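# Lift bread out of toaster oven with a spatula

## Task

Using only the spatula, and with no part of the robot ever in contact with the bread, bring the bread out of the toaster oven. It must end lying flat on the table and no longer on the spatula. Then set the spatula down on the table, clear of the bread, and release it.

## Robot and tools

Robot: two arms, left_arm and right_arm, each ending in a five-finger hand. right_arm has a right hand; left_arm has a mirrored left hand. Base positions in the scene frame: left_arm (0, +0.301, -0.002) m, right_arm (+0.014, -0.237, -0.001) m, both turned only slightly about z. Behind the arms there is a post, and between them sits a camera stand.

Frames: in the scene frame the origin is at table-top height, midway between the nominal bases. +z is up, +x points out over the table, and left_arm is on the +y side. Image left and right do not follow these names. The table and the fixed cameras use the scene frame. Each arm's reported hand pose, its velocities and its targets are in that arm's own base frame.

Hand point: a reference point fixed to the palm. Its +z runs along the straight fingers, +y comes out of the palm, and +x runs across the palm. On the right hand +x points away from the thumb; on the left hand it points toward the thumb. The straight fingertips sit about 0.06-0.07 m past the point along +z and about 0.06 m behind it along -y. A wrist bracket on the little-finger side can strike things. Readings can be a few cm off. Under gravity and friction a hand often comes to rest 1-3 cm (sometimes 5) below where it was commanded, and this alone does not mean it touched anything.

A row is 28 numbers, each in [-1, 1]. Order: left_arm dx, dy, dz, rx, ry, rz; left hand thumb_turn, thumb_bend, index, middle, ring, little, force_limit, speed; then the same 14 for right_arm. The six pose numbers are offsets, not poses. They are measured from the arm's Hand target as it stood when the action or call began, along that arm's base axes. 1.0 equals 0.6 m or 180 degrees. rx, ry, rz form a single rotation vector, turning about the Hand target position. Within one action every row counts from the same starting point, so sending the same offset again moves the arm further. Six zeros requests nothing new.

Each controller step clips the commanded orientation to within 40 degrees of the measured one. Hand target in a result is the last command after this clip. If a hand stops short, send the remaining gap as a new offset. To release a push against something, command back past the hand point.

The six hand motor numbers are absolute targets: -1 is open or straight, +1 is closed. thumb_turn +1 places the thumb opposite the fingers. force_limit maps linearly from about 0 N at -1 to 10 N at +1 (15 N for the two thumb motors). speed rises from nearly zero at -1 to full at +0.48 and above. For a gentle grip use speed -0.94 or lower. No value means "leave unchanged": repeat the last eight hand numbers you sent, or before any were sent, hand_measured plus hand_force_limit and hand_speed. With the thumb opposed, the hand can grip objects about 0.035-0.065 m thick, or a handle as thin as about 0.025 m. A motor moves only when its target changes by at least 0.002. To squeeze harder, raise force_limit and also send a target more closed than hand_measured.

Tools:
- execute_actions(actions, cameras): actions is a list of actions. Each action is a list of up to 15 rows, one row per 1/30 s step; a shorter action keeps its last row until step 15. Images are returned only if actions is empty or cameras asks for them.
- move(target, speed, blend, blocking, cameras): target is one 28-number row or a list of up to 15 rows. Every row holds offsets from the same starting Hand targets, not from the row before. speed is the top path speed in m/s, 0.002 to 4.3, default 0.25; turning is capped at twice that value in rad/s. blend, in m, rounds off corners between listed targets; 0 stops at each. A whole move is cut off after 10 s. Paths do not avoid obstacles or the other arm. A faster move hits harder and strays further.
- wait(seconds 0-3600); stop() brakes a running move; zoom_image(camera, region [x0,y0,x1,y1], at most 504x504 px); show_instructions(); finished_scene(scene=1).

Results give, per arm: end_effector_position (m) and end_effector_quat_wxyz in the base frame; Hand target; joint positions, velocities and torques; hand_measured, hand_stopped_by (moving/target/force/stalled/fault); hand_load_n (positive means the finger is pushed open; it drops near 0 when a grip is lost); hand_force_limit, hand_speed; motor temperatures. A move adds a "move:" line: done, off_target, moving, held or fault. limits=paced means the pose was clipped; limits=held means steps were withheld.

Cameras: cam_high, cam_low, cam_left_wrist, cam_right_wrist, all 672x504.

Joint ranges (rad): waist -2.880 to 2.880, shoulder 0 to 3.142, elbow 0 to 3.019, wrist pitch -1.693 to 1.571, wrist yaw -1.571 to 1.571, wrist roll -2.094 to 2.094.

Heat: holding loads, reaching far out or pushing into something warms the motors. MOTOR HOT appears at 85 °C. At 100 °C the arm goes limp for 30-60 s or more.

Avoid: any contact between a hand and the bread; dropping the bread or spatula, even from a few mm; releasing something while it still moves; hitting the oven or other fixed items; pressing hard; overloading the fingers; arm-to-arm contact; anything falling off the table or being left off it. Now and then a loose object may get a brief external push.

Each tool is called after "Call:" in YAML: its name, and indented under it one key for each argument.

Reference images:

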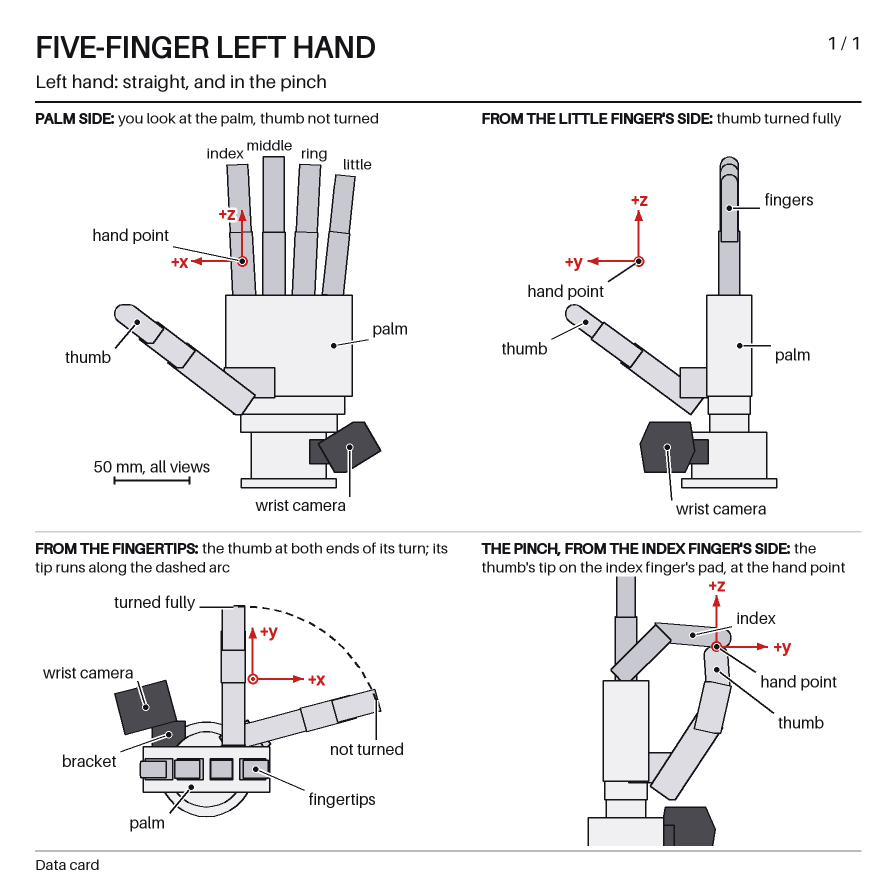

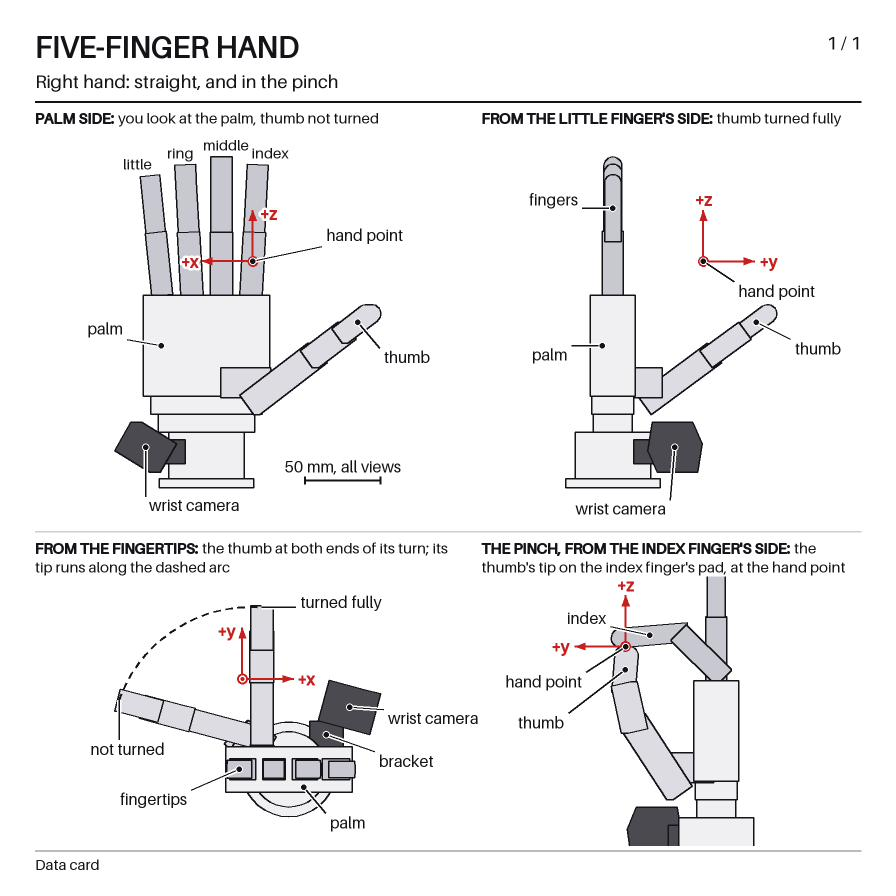

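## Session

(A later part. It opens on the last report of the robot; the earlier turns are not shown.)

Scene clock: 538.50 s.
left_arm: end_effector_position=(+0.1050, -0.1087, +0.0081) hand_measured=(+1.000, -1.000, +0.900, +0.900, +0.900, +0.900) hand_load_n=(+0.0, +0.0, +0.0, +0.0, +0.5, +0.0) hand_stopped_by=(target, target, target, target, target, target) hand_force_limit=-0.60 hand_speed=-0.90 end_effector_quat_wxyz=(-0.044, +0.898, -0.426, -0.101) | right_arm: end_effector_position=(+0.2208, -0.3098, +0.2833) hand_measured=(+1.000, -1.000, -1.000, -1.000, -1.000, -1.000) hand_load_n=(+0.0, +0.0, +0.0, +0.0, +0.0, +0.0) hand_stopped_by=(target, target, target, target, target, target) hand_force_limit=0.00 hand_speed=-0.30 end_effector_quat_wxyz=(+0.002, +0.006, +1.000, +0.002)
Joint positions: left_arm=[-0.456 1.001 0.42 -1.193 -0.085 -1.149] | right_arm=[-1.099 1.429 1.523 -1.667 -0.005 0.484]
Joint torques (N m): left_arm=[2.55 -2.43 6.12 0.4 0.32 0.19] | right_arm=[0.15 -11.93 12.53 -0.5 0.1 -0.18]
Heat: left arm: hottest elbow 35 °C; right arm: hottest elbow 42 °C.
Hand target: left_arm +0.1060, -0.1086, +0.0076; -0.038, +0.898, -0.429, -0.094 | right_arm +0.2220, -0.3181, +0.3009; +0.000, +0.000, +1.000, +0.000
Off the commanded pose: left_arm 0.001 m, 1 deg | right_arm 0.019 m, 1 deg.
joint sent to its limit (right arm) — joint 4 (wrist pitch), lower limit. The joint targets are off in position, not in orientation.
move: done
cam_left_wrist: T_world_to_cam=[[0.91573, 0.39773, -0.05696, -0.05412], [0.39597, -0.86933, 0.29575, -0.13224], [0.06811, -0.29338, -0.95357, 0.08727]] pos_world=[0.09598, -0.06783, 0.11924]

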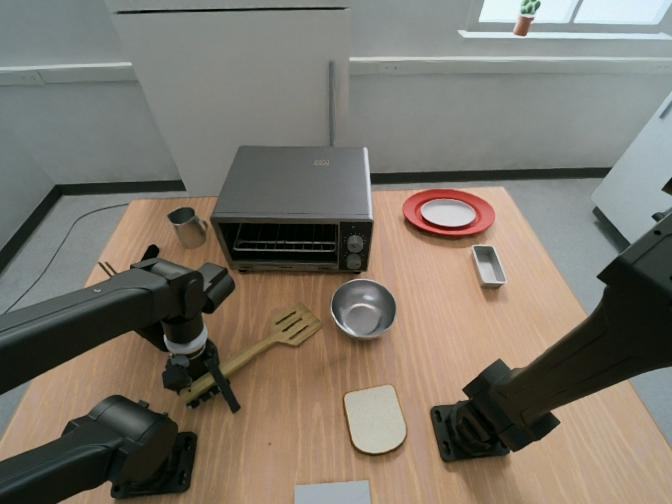

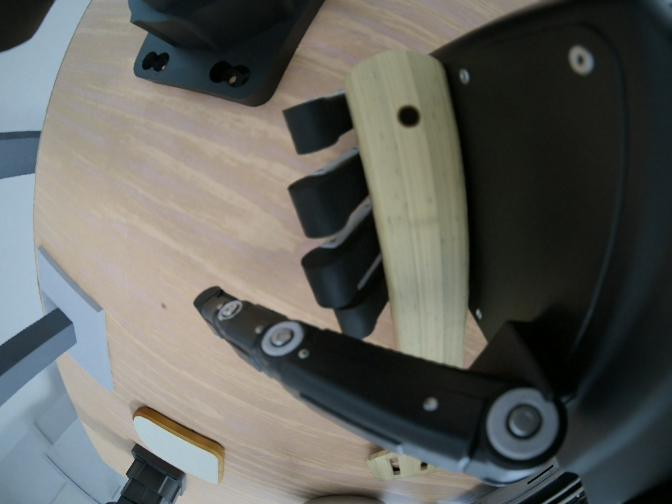

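Call:
move:
  target:
    - [0,0,0.006,-0.025,-0.019,0,1,-1,0.75,0.75,0.75,0.75,-0.6,-0.92,0,0,0,0,0,0,1,-1,-1,-1,-1,-1,0,-0.3]
  speed: 0.03
  cameras: ["cam_low","cam_left_wrist"]

Call:
zoom_image:
  camera: "cam_low"
  region: [170, 280, 350, 420]

Scene clock: 541.23 s.
left_arm: end_effector_position=(+0.1046, -0.1084, +0.0116) hand_measured=(+1.000, -1.000, +0.750, +0.750, +0.750, +0.750) hand_load_n=(+0.0, +0.0, +0.5, -0.5, +0.0, +0.0) hand_stopped_by=(target, target, target, target, target, target) hand_force_limit=-0.60 hand_speed=-0.92 end_effector_quat_wxyz=(-0.021, +0.902, -0.428, -0.059) | right_arm: end_effector_position=(+0.2208, -0.3098, +0.2833) hand_measured=(+1.000, -1.000, -1.000, -1.000, -1.000, -1.000) hand_load_n=(+0.0, +0.0, +0.0, +0.0, +0.0, +0.0) hand_stopped_by=(target, target, target, target, target, target) hand_force_limit=0.00 hand_speed=-0.30 end_effector_quat_wxyz=(+0.002, +0.006, +1.000, +0.002)
Joint positions: left_arm=[-0.401 0.895 0.381 -1.173 -0.047 -1.088] | right_arm=[-1.099 1.429 1.523 -1.667 -0.005 0.484]
Joint torques (N m): left_arm=[2.49 -1.44 6.67 0.59 0.36 0.2] | right_arm=[-0.85 -11.22 12.68 -0.49 0 -0.18]
Heat: left arm: hottest elbow 35 °C; right arm: hottest elbow 42 °C.
Hand target: left_arm +0.1060, -0.1086, +0.0112; -0.015, +0.901, -0.431, -0.050 | right_arm +0.2220, -0.3181, +0.3009; +0.000, +0.000, +1.000, +0.000
Off the commanded pose: left_arm 0.001 m, 1 deg | right_arm 0.019 m, 1 deg.
joint sent to its limit (right arm) — joint 4 (wrist pitch), lower limit. The joint targets are off in position, not in orientation.
move: done
cam_left_wrist: T_world_to_cam=[[0.918, 0.3949, -0.03652, -0.05436], [0.37769, -0.84245, 0.38423, -0.12912], [0.12097, -0.36651, -0.92252, 0.0769]] pos_world=[0.08937, -0.05913, 0.11857]

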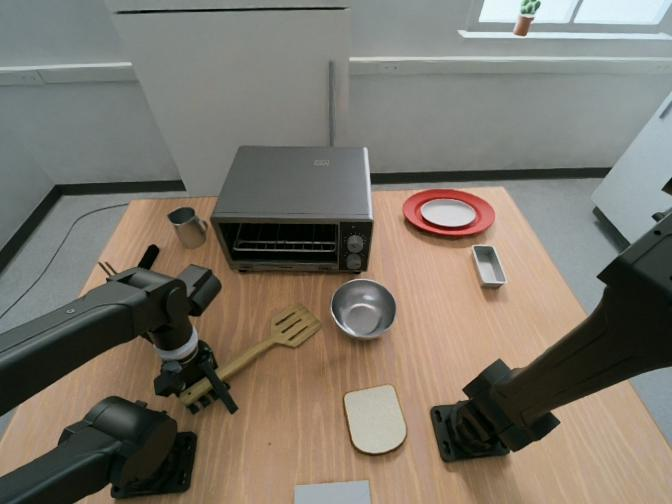

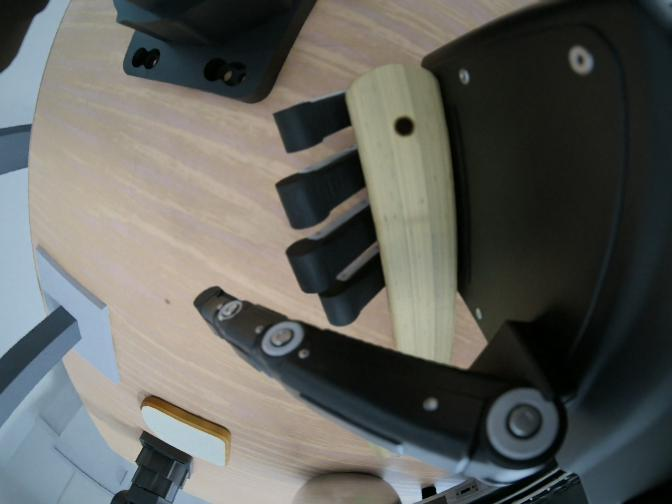

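Scaled by 2.800 from the camera's image (finer frame: 960x720).

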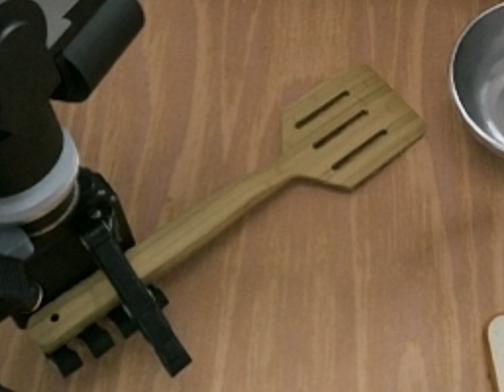

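Call:
move:
  target:
    - [0,0,0.012,-0.022,-0.0167,0,1,-1,0.6,0.6,0.6,0.6,-0.6,-0.92,0,0,0,0,0,0,1,-1,-1,-1,-1,-1,0,-0.3]
  speed: 0.03
  cameras: ["cam_low","cam_left_wrist"]

Call:
zoom_image:
  camera: "cam_low"
  region: [170, 280, 350, 420]

Scene clock: 544.03 s.
left_arm: end_effector_position=(+0.1040, -0.1083, +0.0194) hand_measured=(+1.000, -1.000, +0.600, +0.600, +0.600, +0.600) hand_load_n=(+0.0, +0.0, +0.5, +0.5, +0.0, +0.0) hand_stopped_by=(target, target, target, target, target, target) hand_force_limit=-0.60 hand_speed=-0.92 end_effector_quat_wxyz=(+0.000, +0.903, -0.428, -0.022) | right_arm: end_effector_position=(+0.2208, -0.3098, +0.2833) hand_measured=(+1.000, -1.000, -1.000, -1.000, -1.000, -1.000) hand_load_n=(+0.0, +0.0, +0.0, +0.0, +0.0, +0.0) hand_stopped_by=(target, target, target, target, target, target) hand_force_limit=0.00 hand_speed=-0.30 end_effector_quat_wxyz=(+0.002, +0.006, +1.000, +0.002)
Joint positions: left_arm=[-0.341 0.792 0.358 -1.181 -0.004 -1.026] | right_arm=[-1.099 1.429 1.523 -1.667 -0.005 0.484]
Joint torques (N m): left_arm=[2.49 -0.67 7.12 0.54 0.42 0.17] | right_arm=[0.38 -11.52 12.74 -0.51 0.05 -0.24]
Heat: left arm: hottest elbow 35 °C; right arm: hottest elbow 42 °C.
Hand target: left_arm +0.1060, -0.1086, +0.0184; +0.005, +0.902, -0.432, -0.011 | right_arm +0.2220, -0.3181, +0.3009; +0.000, +0.000, +1.000, +0.000
Off the commanded pose: left_arm 0.002 m, 1 deg | right_arm 0.019 m, 1 deg.
joint sent to its limit (right arm) — joint 4 (wrist pitch), lower limit. The joint targets are off in position, not in orientation.
move: done
cam_left_wrist: T_world_to_cam=[[0.91854, 0.39484, -0.01973, -0.05397], [0.35897, -0.81211, 0.46002, -0.12792], [0.16562, -0.42963, -0.88769, 0.07201]] pos_world=[0.08357, -0.05164, 0.1217]

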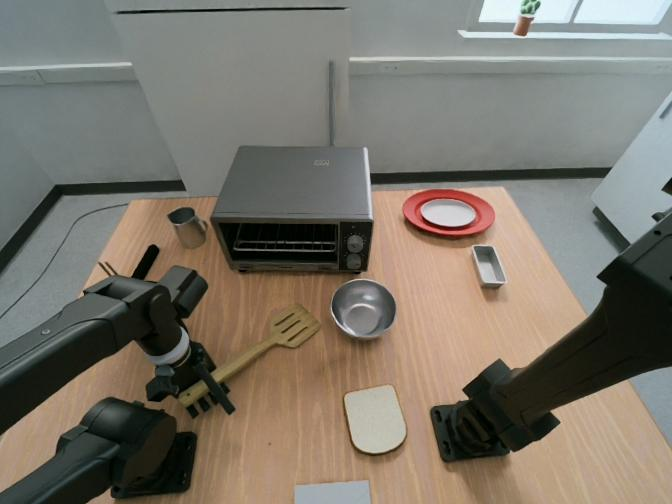

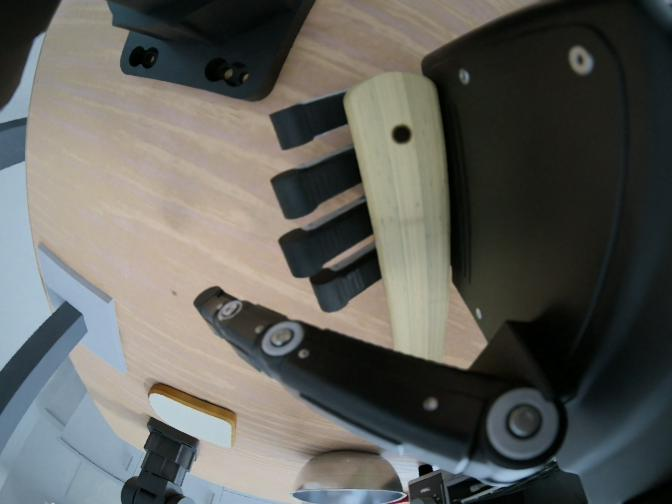

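Scaled by 2.800 from the camera's image (finer frame: 960x720).

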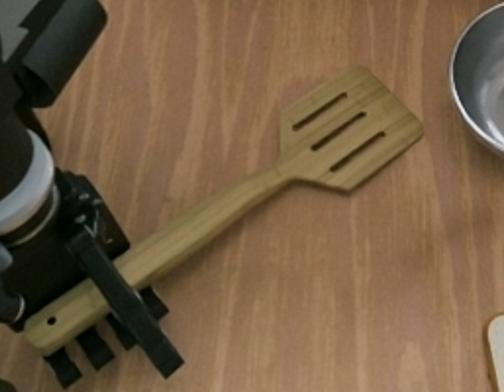

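Call:
move:
  target:
    - [0,0,0.0,-0.009,-0.0067,0,1,-1,0.35,0.35,0.35,0.35,-0.6,-0.92,0,0,0,0,0,0,1,-1,-1,-1,-1,-1,0,-0.3]
  speed: 0.03
  cameras: ["cam_low","cam_left_wrist"]

Call:
zoom_image:
  camera: "cam_low"
  region: [170, 280, 350, 420]

Scene clock: 546.57 s.
left_arm: end_effector_position=(+0.1023, -0.1077, +0.0197) hand_measured=(+1.000, -1.000, +0.350, +0.350, +0.350, +0.350) hand_load_n=(+0.0, +0.0, +0.0, +0.0, +0.0, +0.0) hand_stopped_by=(target, target, target, target, target, target) hand_force_limit=-0.60 hand_speed=-0.92 end_effector_quat_wxyz=(+0.009, +0.903, -0.429, -0.007) | right_arm: end_effector_position=(+0.2208, -0.3098, +0.2833) hand_measured=(+1.000, -1.000, -1.000, -1.000, -1.000, -1.000) hand_load_n=(+0.0, +0.0, +0.0, -0.5, +0.0, +0.0) hand_stopped_by=(target, target, target, target, target, target) hand_force_limit=0.00 hand_speed=-0.30 end_effector_quat_wxyz=(+0.002, +0.006, +1.000, +0.002)
Joint positions: left_arm=[-0.314 0.751 0.342 -1.178 0.016 -0.997] | right_arm=[-1.099 1.429 1.523 -1.667 -0.005 0.484]
Joint torques (N m): left_arm=[2.49 -0.21 7.35 0.8 0.44 0.17] | right_arm=[-0.85 -11.11 12.49 -0.5 0.06 -0.21]
Heat: left arm: hottest elbow 35 °C; right arm: hottest elbow 42 °C.
Hand target: left_arm +0.1060, -0.1086, +0.0184; +0.013, +0.902, -0.432, +0.004 | right_arm +0.2220, -0.3181, +0.3009; +0.000, +0.000, +1.000, +0.000
Off the commanded pose: left_arm 0.004 m, 1 deg | right_arm 0.019 m, 1 deg.
joint sent to its limit (right arm) — joint 4 (wrist pitch), lower limit. The joint targets are off in position, not in orientation.
move: done
cam_left_wrist: T_world_to_cam=[[0.91925, 0.39346, -0.01293, -0.05299], [0.34883, -0.79886, 0.49004, -0.12521], [0.18248, -0.45498, -0.8716, 0.06799]] pos_world=[0.07998, -0.04824, 0.11994]

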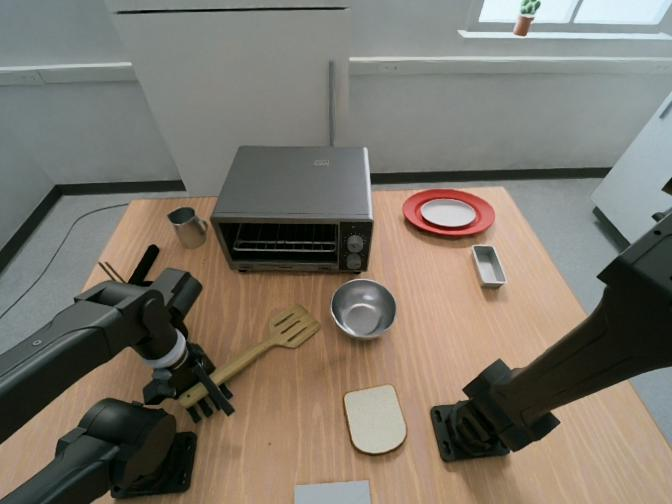

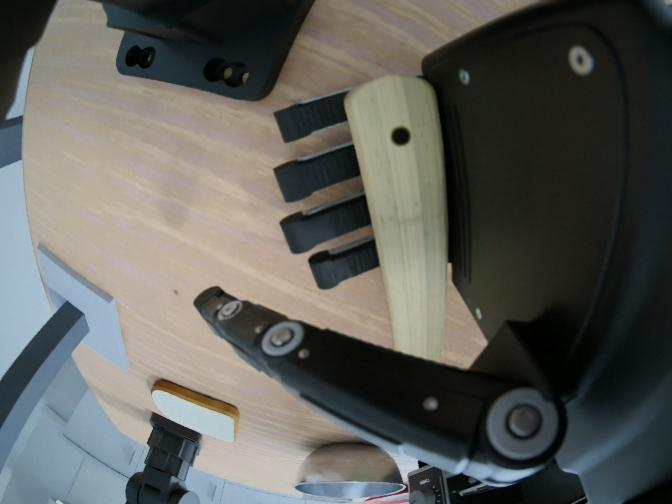

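Scaled by 2.800 from the camera's image (finer frame: 960x720).

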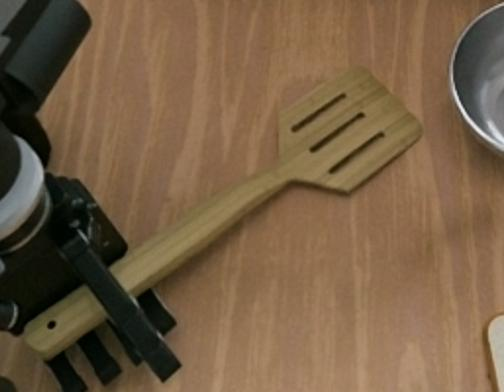

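Call:
move:
  target:
    - [0,0,0.0,0,0,0,1,-1,0.05,0.05,0.05,0.05,-0.6,-0.92,0,0,0,0,0,0,1,-1,-1,-1,-1,-1,0,-0.3]
  speed: 0.03
  cameras: ["cam_low","cam_left_wrist"]

Call:
zoom_image:
  camera: "cam_low"
  region: [170, 280, 350, 420]

Scene clock: 550.80 s.
left_arm: end_effector_position=(+0.1018, -0.1092, +0.0218) hand_measured=(+1.000, -1.000, +0.050, +0.052, +0.052, +0.050) hand_load_n=(+0.0, +0.0, -1.5, -8.0, -3.5, +0.0) hand_stopped_by=(target, target, target, target, target, target) hand_force_limit=-0.60 hand_speed=-0.92 end_effector_quat_wxyz=(+0.016, +0.899, -0.437, -0.001) | right_arm: end_effector_position=(+0.2208, -0.3098, +0.2833) hand_measured=(+1.000, -1.000, -1.000, -1.000, -1.000, -1.000) hand_load_n=(+0.0, +0.0, +0.0, +0.0, +0.0, +0.0) hand_stopped_by=(target, target, target, target, target, target) hand_force_limit=0.00 hand_speed=-0.30 end_effector_quat_wxyz=(+0.002, +0.006, +1.000, +0.002)
Joint positions: left_arm=[-0.305 0.742 0.342 -1.178 0.032 -0.971] | right_arm=[-1.099 1.429 1.523 -1.667 -0.005 0.484]
Joint torques (N m): left_arm=[2.43 0.38 7.41 0.81 0.13 -0.03] | right_arm=[0.56 -10.93 12.45 -0.76 0.05 -0.2]
Heat: left arm: hottest elbow 35 °C; right arm: hottest elbow 42 °C.
Hand target: left_arm +0.1060, -0.1086, +0.0184; +0.013, +0.902, -0.432, +0.004 | right_arm +0.2220, -0.3181, +0.3009; +0.000, +0.000, +1.000, +0.000
Off the commanded pose: left_arm 0.005 m, 1 deg | right_arm 0.019 m, 1 deg.
joint sent to its limit (right arm) — joint 4 (wrist pitch), lower limit. The joint targets are off in position, not in orientation.
move: done
cam_left_wrist: T_world_to_cam=[[0.92576, 0.37778, -0.01561, -0.05423], [0.33322, -0.79567, 0.50584, -0.12566], [0.17868, -0.47349, -0.86249, 0.06745]] pos_world=[0.08002, -0.04756, 0.12089]

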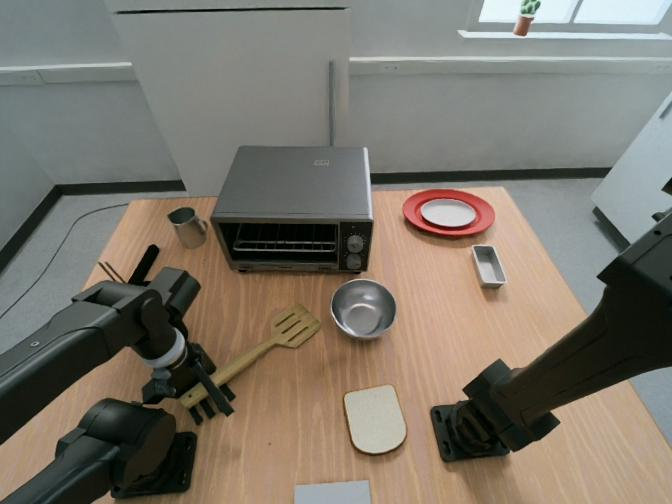

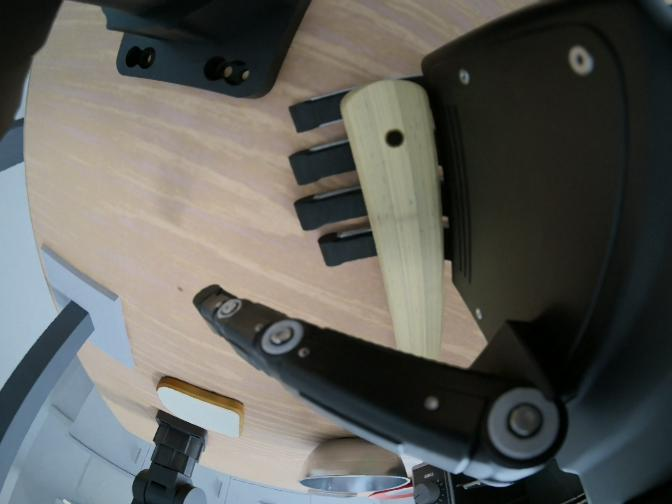

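Scaled by 2.800 from the camera's image (finer frame: 960x720).

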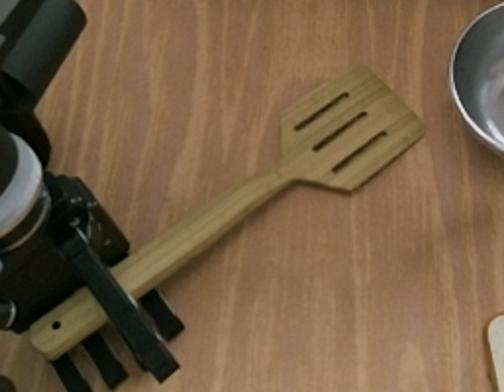

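Call:
move:
  target:
    - [0,0,0.022,0,0,0,1,-1,0.05,0.05,0.05,0.05,-0.6,-0.92,0,0,0,0,0,0,1,-1,-1,-1,-1,-1,0,-0.3]
  speed: 0.03
  cameras: ["cam_low","cam_left_wrist"]

Scene clock: 552.33 s.
left_arm: end_effector_position=(+0.1006, -0.1076, +0.0231) hand_measured=(+1.000, -1.000, +0.050, +0.052, +0.050, +0.050) hand_load_n=(+0.0, +0.0, +0.0, -0.5, +0.0, +0.0) hand_stopped_by=(target, target, target, target, target, target) hand_force_limit=-0.60 hand_speed=-0.92 end_effector_quat_wxyz=(+0.013, +0.901, -0.434, -0.001) | right_arm: end_effector_position=(+0.2208, -0.3098, +0.2833) hand_measured=(+1.000, -1.000, -1.000, -1.000, -1.000, -1.000) hand_load_n=(+0.0, -0.5, +0.0, +0.0, +0.0, +0.0) hand_stopped_by=(target, target, target, target, target, target) hand_force_limit=0.00 hand_speed=-0.30 end_effector_quat_wxyz=(+0.002, +0.006, +1.000, +0.002)
Joint positions: left_arm=[-0.305 0.727 0.342 -1.191 0.026 -0.977] | right_arm=[-1.099 1.429 1.523 -1.667 -0.005 0.484]
Joint torques (N m): left_arm=[2.43 -0.09 9.74 -0.5 0.12 -0.04] | right_arm=[0.44 -11.4 12.48 -0.4 0.04 -0.18]
Heat: left arm: hottest elbow 35 °C; right arm: hottest elbow 43 °C.
Hand target: left_arm +0.1060, -0.1086, +0.0316; +0.013, +0.902, -0.432, +0.004 | right_arm +0.2220, -0.3181, +0.3009; +0.000, +0.000, +1.000, +0.000
Off the commanded pose: left_arm 0.010 m, 1 deg | right_arm 0.019 m, 1 deg.
joint sent to its limit (right arm) — joint 4 (wrist pitch), lower limit. The joint targets are off in position, not in orientation.
move: done
cam_left_wrist: T_world_to_cam=[[0.92348, 0.38351, -0.01061, -0.05294], [0.3365, -0.79638, 0.50255, -0.125], [0.18428, -0.46766, -0.86448, 0.0697]] pos_world=[0.07811, -0.04665, 0.12251]

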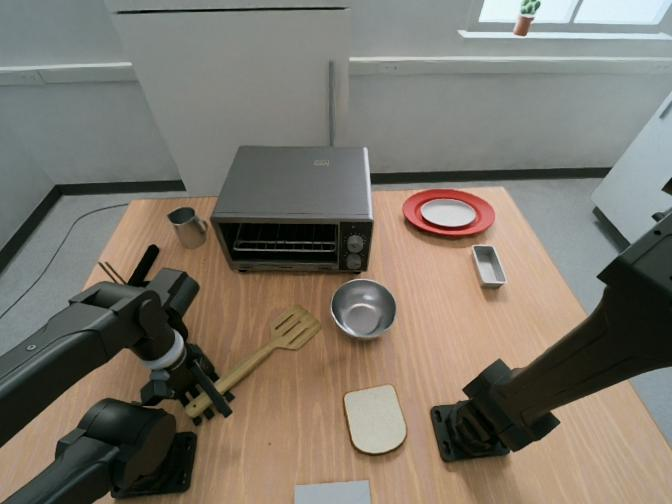

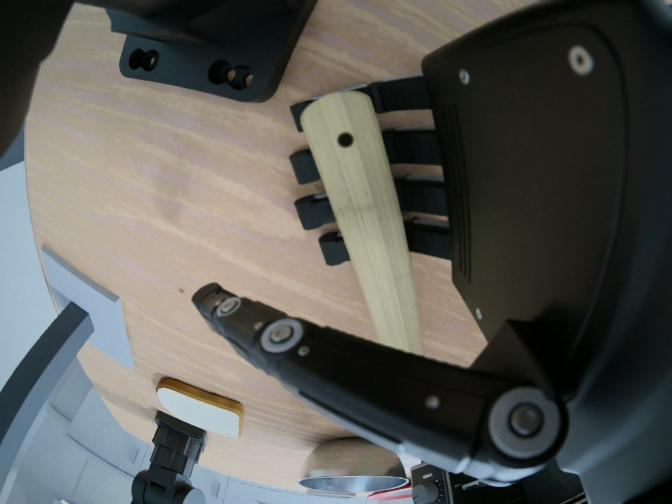

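Call:
move:
  target:
    - [0.035,0.03,0.004,0.052,-0.065,0,1,-1,0.05,0.05,0.05,0.05,-0.6,-0.92,0,0,0,0,0,0,1,-1,-1,-1,-1,-1,0,-0.3]
  speed: 0.02
  cameras: ["cam_low","cam_left_wrist"]

Call:
zoom_image:
  camera: "cam_low"
  region: [170, 280, 350, 420]

Scene clock: 561.83 s.
left_arm: end_effector_position=(+0.1233, -0.0884, +0.0264) hand_measured=(+1.000, -1.000, +0.050, +0.052, +0.050, +0.050) hand_load_n=(+0.0, +0.0, +0.0, +0.0, +0.0, +0.0) hand_stopped_by=(target, target, target, target, target, target) hand_force_limit=-0.60 hand_speed=-0.92 end_effector_quat_wxyz=(-0.100, +0.893, -0.435, +0.055) | right_arm: end_effector_position=(+0.2208, -0.3098, +0.2833) hand_measured=(+1.000, -1.000, -1.000, -1.000, -1.000, -1.000) hand_load_n=(+0.0, +0.0, +0.0, +0.0, +0.0, +0.0) hand_stopped_by=(target, target, target, target, target, target) hand_force_limit=0.00 hand_speed=-0.30 end_effector_quat_wxyz=(+0.002, +0.006, +1.000, +0.002)
Joint positions: left_arm=[-0.433 0.605 0.342 -1.191 -0.198 -1.086] | right_arm=[-1.099 1.429 1.523 -1.667 -0.005 0.484]
Joint torques (N m): left_arm=[0.85 0.5 10.09 -0.28 -0.27 -0.24] | right_arm=[-0.44 -11.22 12.59 -0.28 0.03 -0.23]
Heat: left arm: hottest elbow 35 °C; right arm: hottest elbow 43 °C.
Hand target: left_arm +0.1270, -0.0906, +0.0340; -0.105, +0.895, -0.430, +0.061 | right_arm +0.2220, -0.3181, +0.3009; +0.000, +0.000, +1.000, +0.000
Off the commanded pose: left_arm 0.009 m, 1 deg | right_arm 0.019 m, 1 deg.
joint sent to its limit (right arm) — joint 4 (wrist pitch), lower limit. The joint targets are off in position, not in orientation.
move: done
cam_left_wrist: T_world_to_cam=[[0.90405, 0.35962, 0.23102, -0.08739], [0.23697, -0.87151, 0.42931, -0.11148], [0.35573, -0.33337, -0.87311, 0.0683]] pos_world=[0.08113, -0.04296, 0.12768]

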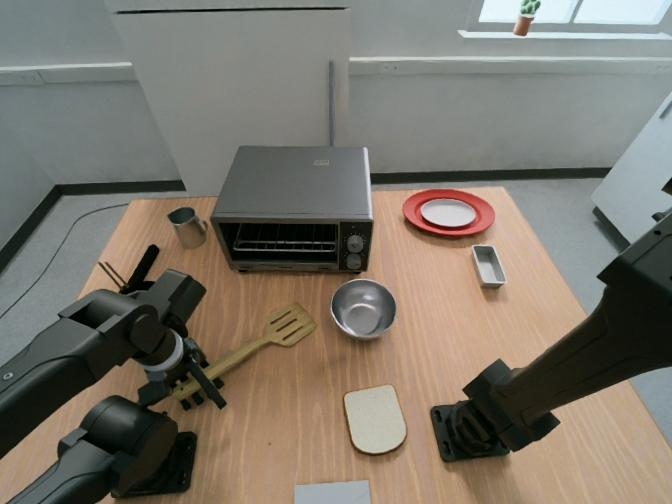

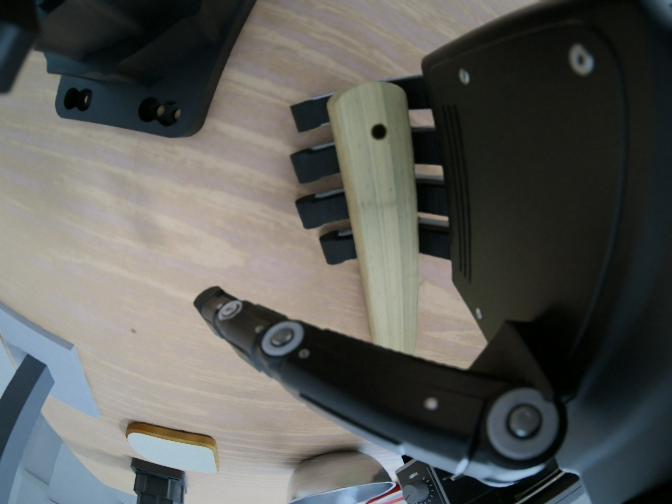

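Scaled by 2.800 from the camera's image (finer frame: 960x720).

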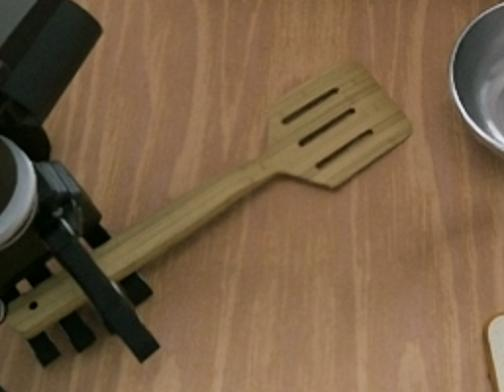

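Call:
move:
  target:
    - [0,0,0.022,0,0,0,1,-1,0.05,0.05,0.05,0.05,-0.6,-0.92,0,0,0,0,0,0,1,-1,-1,-1,-1,-1,0,-0.3]
    - [0,0,0.022,0,0,0,1,-1,-0.15,-0.15,-0.15,-0.15,-0.6,-0.9,0,0,0,0,0,0,1,-1,-1,-1,-1,-1,0,-0.3]
  speed: 0.02
  cameras: ["cam_low","cam_left_wrist"]

Call:
zoom_image:
  camera: "cam_low"
  region: [150, 280, 350, 420]

Scene clock: 569.00 s.
left_arm: end_effector_position=(+0.1176, -0.0880, +0.0370) hand_measured=(+1.000, -1.000, -0.150, -0.148, -0.150, -0.150) hand_load_n=(+0.0, +0.0, +0.0, -8.0, +0.0, +0.0) hand_stopped_by=(target, target, target, target, target, target) hand_force_limit=-0.60 hand_speed=-0.90 end_effector_quat_wxyz=(-0.099, +0.892, -0.438, +0.048) | right_arm: end_effector_position=(+0.2208, -0.3098, +0.2833) hand_measured=(+1.000, -1.000, -1.000, -1.000, -1.000, -1.000) hand_load_n=(+0.0, +0.0, +0.0, +0.0, +0.0, +0.0) hand_stopped_by=(target, target, target, target, target, target) hand_force_limit=0.00 hand_speed=-0.30 end_effector_quat_wxyz=(+0.002, +0.006, +1.000, +0.002)
Joint positions: left_arm=[-0.446 0.585 0.366 -1.251 -0.197 -1.094] | right_arm=[-1.099 1.429 1.523 -1.667 -0.005 0.484]
Joint torques (N m): left_arm=[1.08 0.97 10.85 0.16 -0.37 -0.19] | right_arm=[0.21 -11.22 12.62 -0.46 0 -0.19]
Heat: left arm: hottest elbow 36 °C; right arm: hottest elbow 43 °C.
Hand target: left_arm +0.1270, -0.0906, +0.0472; -0.105, +0.895, -0.430, +0.061 | right_arm +0.2220, -0.3181, +0.3009; +0.000, +0.000, +1.000, +0.000
Off the commanded pose: left_arm 0.014 m, 2 deg | right_arm 0.019 m, 1 deg.
joint sent to its limit (right arm) — joint 4 (wrist pitch), lower limit. The joint targets are off in position, not in orientation.
move: off_target (left_arm); target 2's new numbers were sent with left_arm's hand 0.021 m and 2 deg from that target
cam_left_wrist: T_world_to_cam=[[0.90886, 0.35427, 0.22013, -0.08538], [0.23839, -0.8743, 0.42282, -0.11449], [0.34225, -0.33181, -0.87907, 0.08165]] pos_world=[0.07695, -0.04276, 0.13898]

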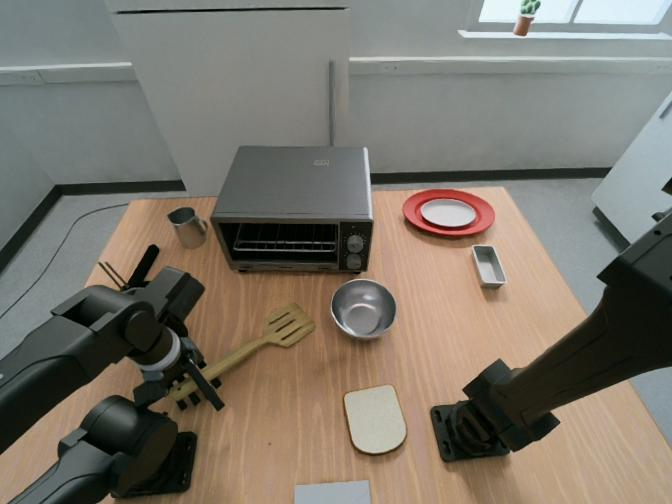

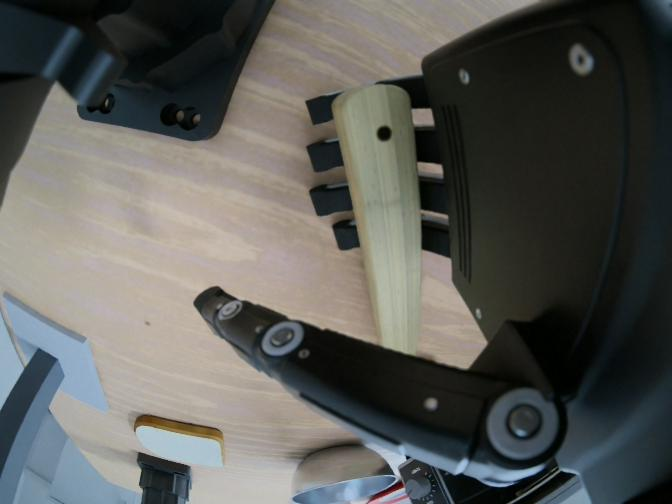

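Scaled by 2.520 from the camera's image (finer frame: 960x720).

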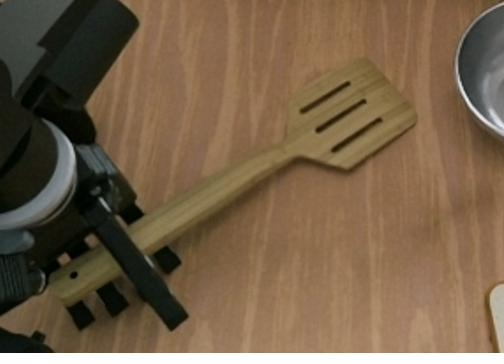

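Call:
move:
  target:
    - [0,0,0.022,0,0,0,1,-1,-0.15,-0.15,-0.15,-0.15,-0.6,-0.9,0,0,0,0,0,0,1,-1,-1,-1,-1,-1,0,-0.3]
  speed: 0.02
  cameras: ["cam_low","cam_left_wrist"]

Call:
zoom_image:
  camera: "cam_low"
  region: [150, 280, 350, 420]

Scene clock: 570.93 s.
left_arm: end_effector_position=(+0.1118, -0.0849, +0.0375) hand_measured=(+1.000, -1.000, -0.150, -0.148, -0.150, -0.150) hand_load_n=(+0.0, +0.0, +0.0, +0.0, +0.0, +0.0) hand_stopped_by=(target, target, target, target, target, target) hand_force_limit=-0.60 hand_speed=-0.90 end_effector_quat_wxyz=(-0.099, +0.894, -0.436, +0.037) | right_arm: end_effector_position=(+0.2208, -0.3098, +0.2833) hand_measured=(+1.000, -1.000, -1.000, -1.000, -1.000, -1.000) hand_load_n=(+0.0, -0.5, +0.0, +0.0, +0.0, +0.0) hand_stopped_by=(target, target, target, target, target, target) hand_force_limit=0.00 hand_speed=-0.30 end_effector_quat_wxyz=(+0.002, +0.006, +1.000, +0.002)
Joint positions: left_arm=[-0.446 0.581 0.368 -1.28 -0.198 -1.102] | right_arm=[-1.099 1.429 1.523 -1.667 -0.005 0.484]
Joint torques (N m): left_arm=[0.97 0.67 13.07 -0.32 -0.27 -0.18] | right_arm=[0.32 -10.93 12.71 -0.42 0.06 -0.17]
Heat: left arm: hottest elbow 36 °C; right arm: hottest elbow 43 °C.
Hand target: left_arm +0.1270, -0.0906, +0.0604; -0.105, +0.895, -0.430, +0.061 | right_arm +0.2220, -0.3181, +0.3009; +0.000, +0.000, +1.000, +0.000
Off the commanded pose: left_arm 0.028 m, 3 deg | right_arm 0.019 m, 1 deg.
joint sent to its limit (right arm) — joint 4 (wrist pitch), lower limit. The joint targets are off in position, not in orientation.
move: off_target (left_arm)
cam_left_wrist: T_world_to_cam=[[0.91019, 0.35912, 0.20637, -0.08053], [0.25304, -0.87658, 0.40937, -0.11191], [0.32791, -0.32038, -0.88872, 0.08807]] pos_world=[0.07273, -0.04096, 0.1407]

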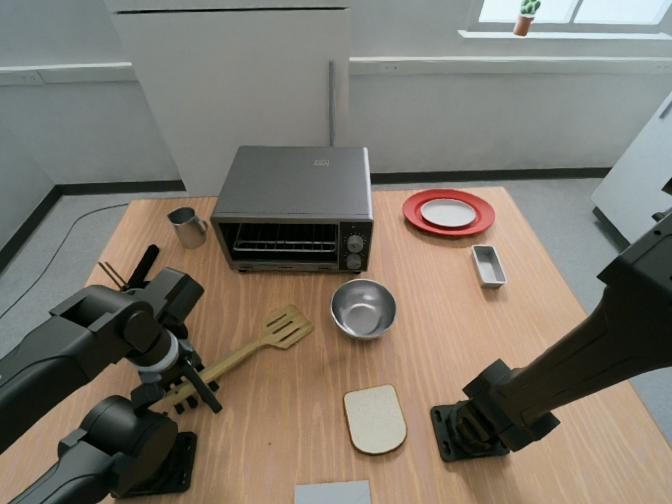

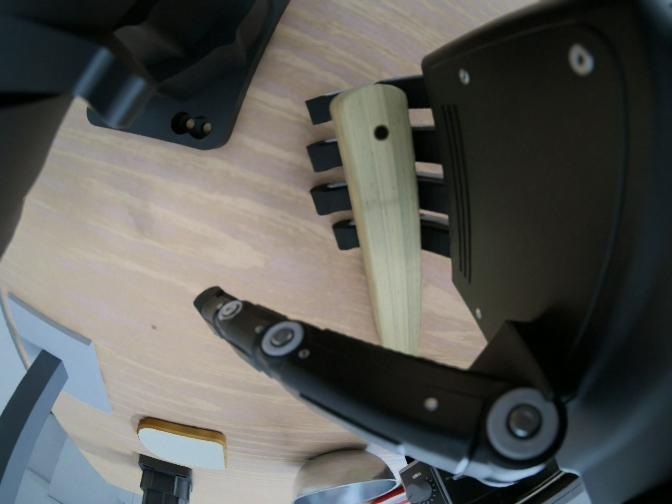

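Scaled by 2.520 from the camera's image (finer frame: 960x720).

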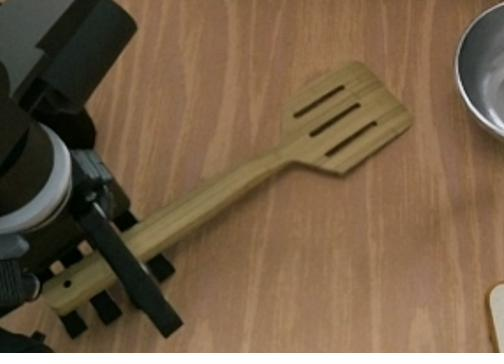

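Call:
move:
  target:
    - [0.03,-0.015,0.012,0,0,0,1,-1,-0.15,-0.15,-0.15,-0.15,-0.6,-0.9,0,0,0,0,0,0,1,-1,-1,-1,-1,-1,0,-0.3]
  speed: 0.02
  cameras: ["cam_low","cam_left_wrist"]

Call:
zoom_image:
  camera: "cam_low"
  region: [150, 280, 350, 420]

Scene clock: 573.27 s.
left_arm: end_effector_position=(+0.1214, -0.0892, +0.0473) hand_measured=(+1.000, -1.000, -0.150, -0.148, -0.150, -0.150) hand_load_n=(+0.0, +0.0, +0.0, +0.0, +0.0, +0.0) hand_stopped_by=(target, target, target, target, target, target) hand_force_limit=-0.60 hand_speed=-0.90 end_effector_quat_wxyz=(-0.100, +0.894, -0.437, +0.028) | right_arm: end_effector_position=(+0.2208, -0.3098, +0.2833) hand_measured=(+1.000, -1.000, -1.000, -1.000, -1.000, -1.000) hand_load_n=(+0.0, +0.0, +0.0, +0.0, +0.0, +0.0) hand_stopped_by=(target, target, target, target, target, target) hand_force_limit=0.00 hand_speed=-0.30 end_effector_quat_wxyz=(+0.002, +0.006, +1.000, +0.002)
Joint positions: left_arm=[-0.446 0.644 0.412 -1.28 -0.2 -1.102] | right_arm=[-1.099 1.429 1.523 -1.667 -0.005 0.484]
Joint torques (N m): left_arm=[0.97 1.26 13.04 0.84 -0.26 -0.19] | right_arm=[-0.21 -11.28 12.82 -0.49 0 -0.22]
Heat: left arm: hottest elbow 36 °C; right arm: hottest elbow 43 °C.
Hand target: left_arm +0.1450, -0.0996, +0.0676; -0.105, +0.895, -0.430, +0.061 | right_arm +0.2220, -0.3181, +0.3009; +0.000, +0.000, +1.000, +0.000
Off the commanded pose: left_arm 0.033 m, 4 deg | right_arm 0.019 m, 1 deg.
joint sent to its limit (right arm) — joint 4 (wrist pitch), lower limit. The joint targets are off in position, not in orientation.
move: off_target (left_arm)
cam_left_wrist: T_world_to_cam=[[0.91336, 0.35736, 0.19513, -0.08982], [0.25959, -0.8803, 0.39709, -0.12262], [0.31368, -0.31203, -0.8968, 0.09511]] pos_world=[0.08404, -0.04616, 0.15151]

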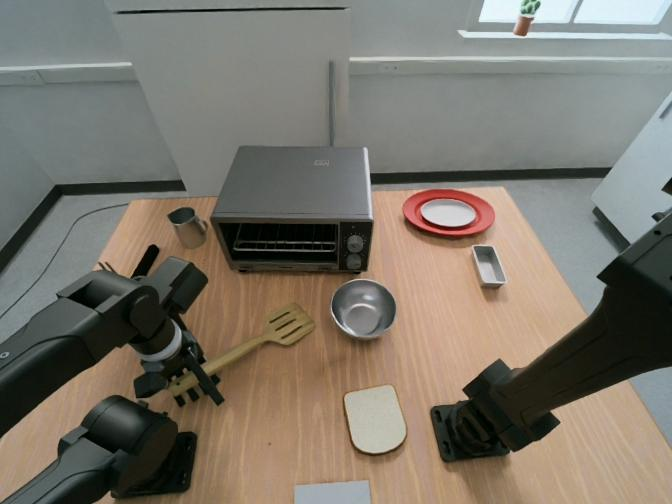

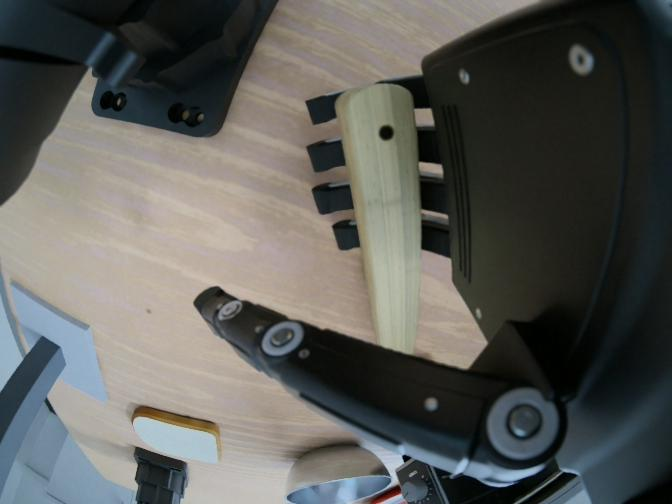

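Scaled by 2.520 from the camera's image (finer frame: 960x720).

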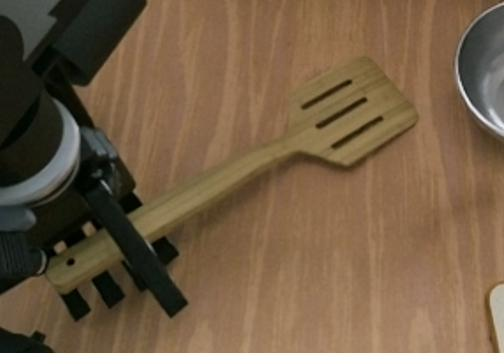

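Call:
move:
  target:
    - [0,0,0.0,0,0,0,1,-1,-0.28,-0.28,-0.28,-0.28,-0.6,-0.92,0,0,0,0,0,0,1,-1,-1,-1,-1,-1,0,-0.3]
  speed: 0.02
  cameras: ["cam_low","cam_left_wrist"]

Call:
zoom_image:
  camera: "cam_low"
  region: [150, 280, 350, 420]

Scene clock: 575.27 s.
left_arm: end_effector_position=(+0.1214, -0.0892, +0.0473) hand_measured=(+1.000, -1.000, -0.280, -0.280, -0.280, -0.280) hand_load_n=(+0.0, +0.0, +0.0, +0.0, +0.0, +0.0) hand_stopped_by=(target, target, target, target, target, target) hand_force_limit=-0.60 hand_speed=-0.92 end_effector_quat_wxyz=(-0.100, +0.894, -0.437, +0.028) | right_arm: end_effector_position=(+0.2208, -0.3098, +0.2833) hand_measured=(+1.000, -1.000, -1.000, -1.000, -1.000, -1.000) hand_load_n=(+0.0, +0.0, +0.0, +0.0, +0.0, +0.0) hand_stopped_by=(target, target, target, target, target, target) hand_force_limit=0.00 hand_speed=-0.30 end_effector_quat_wxyz=(+0.002, +0.006, +1.000, +0.002)
Joint positions: left_arm=[-0.446 0.644 0.412 -1.28 -0.2 -1.102] | right_arm=[-1.099 1.429 1.523 -1.667 -0.005 0.484]
Joint torques (N m): left_arm=[0.91 1.26 13.01 0.83 -0.25 -0.18] | right_arm=[-0.56 -11.63 12.48 -0.27 0.04 -0.16]
Heat: left arm: hottest elbow 37 °C; right arm: hottest elbow 43 °C.
Hand target: left_arm +0.1450, -0.0996, +0.0676; -0.105, +0.895, -0.430, +0.061 | right_arm +0.2220, -0.3181, +0.3009; +0.000, +0.000, +1.000, +0.000
Off the commanded pose: left_arm 0.033 m, 4 deg | right_arm 0.019 m, 1 deg.
joint sent to its limit (right arm) — joint 4 (wrist pitch), lower limit. The joint targets are off in position, not in orientation.
move: done
cam_left_wrist: T_world_to_cam=[[0.91336, 0.35736, 0.19513, -0.08982], [0.25959, -0.8803, 0.39709, -0.12262], [0.31368, -0.31203, -0.8968, 0.09511]] pos_world=[0.08404, -0.04616, 0.15151]

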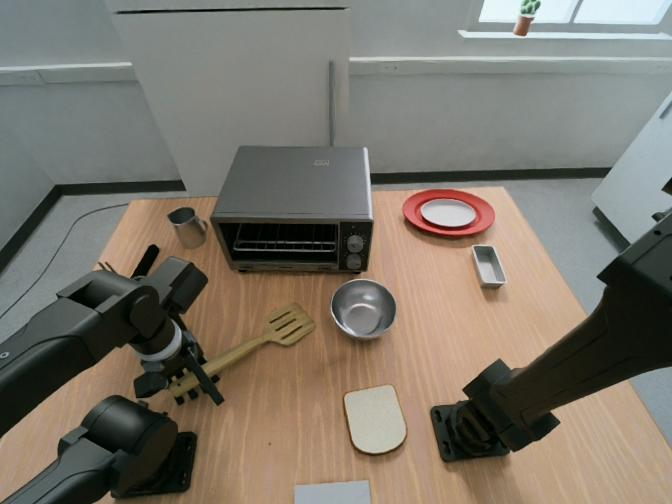

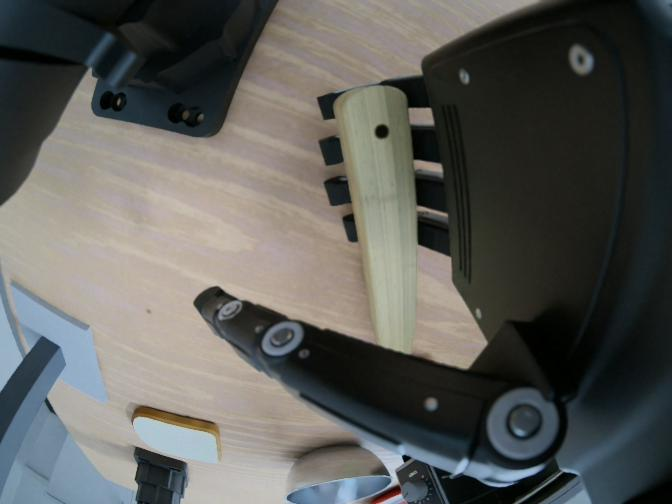

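Scaled by 2.520 from the camera's image (finer frame: 960x720).

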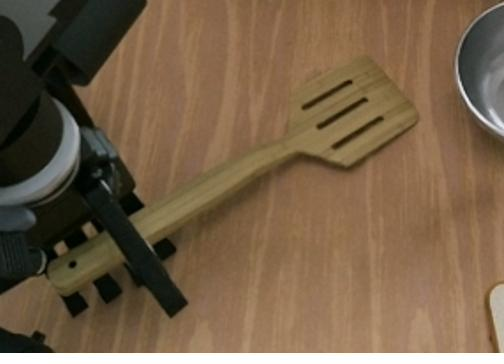

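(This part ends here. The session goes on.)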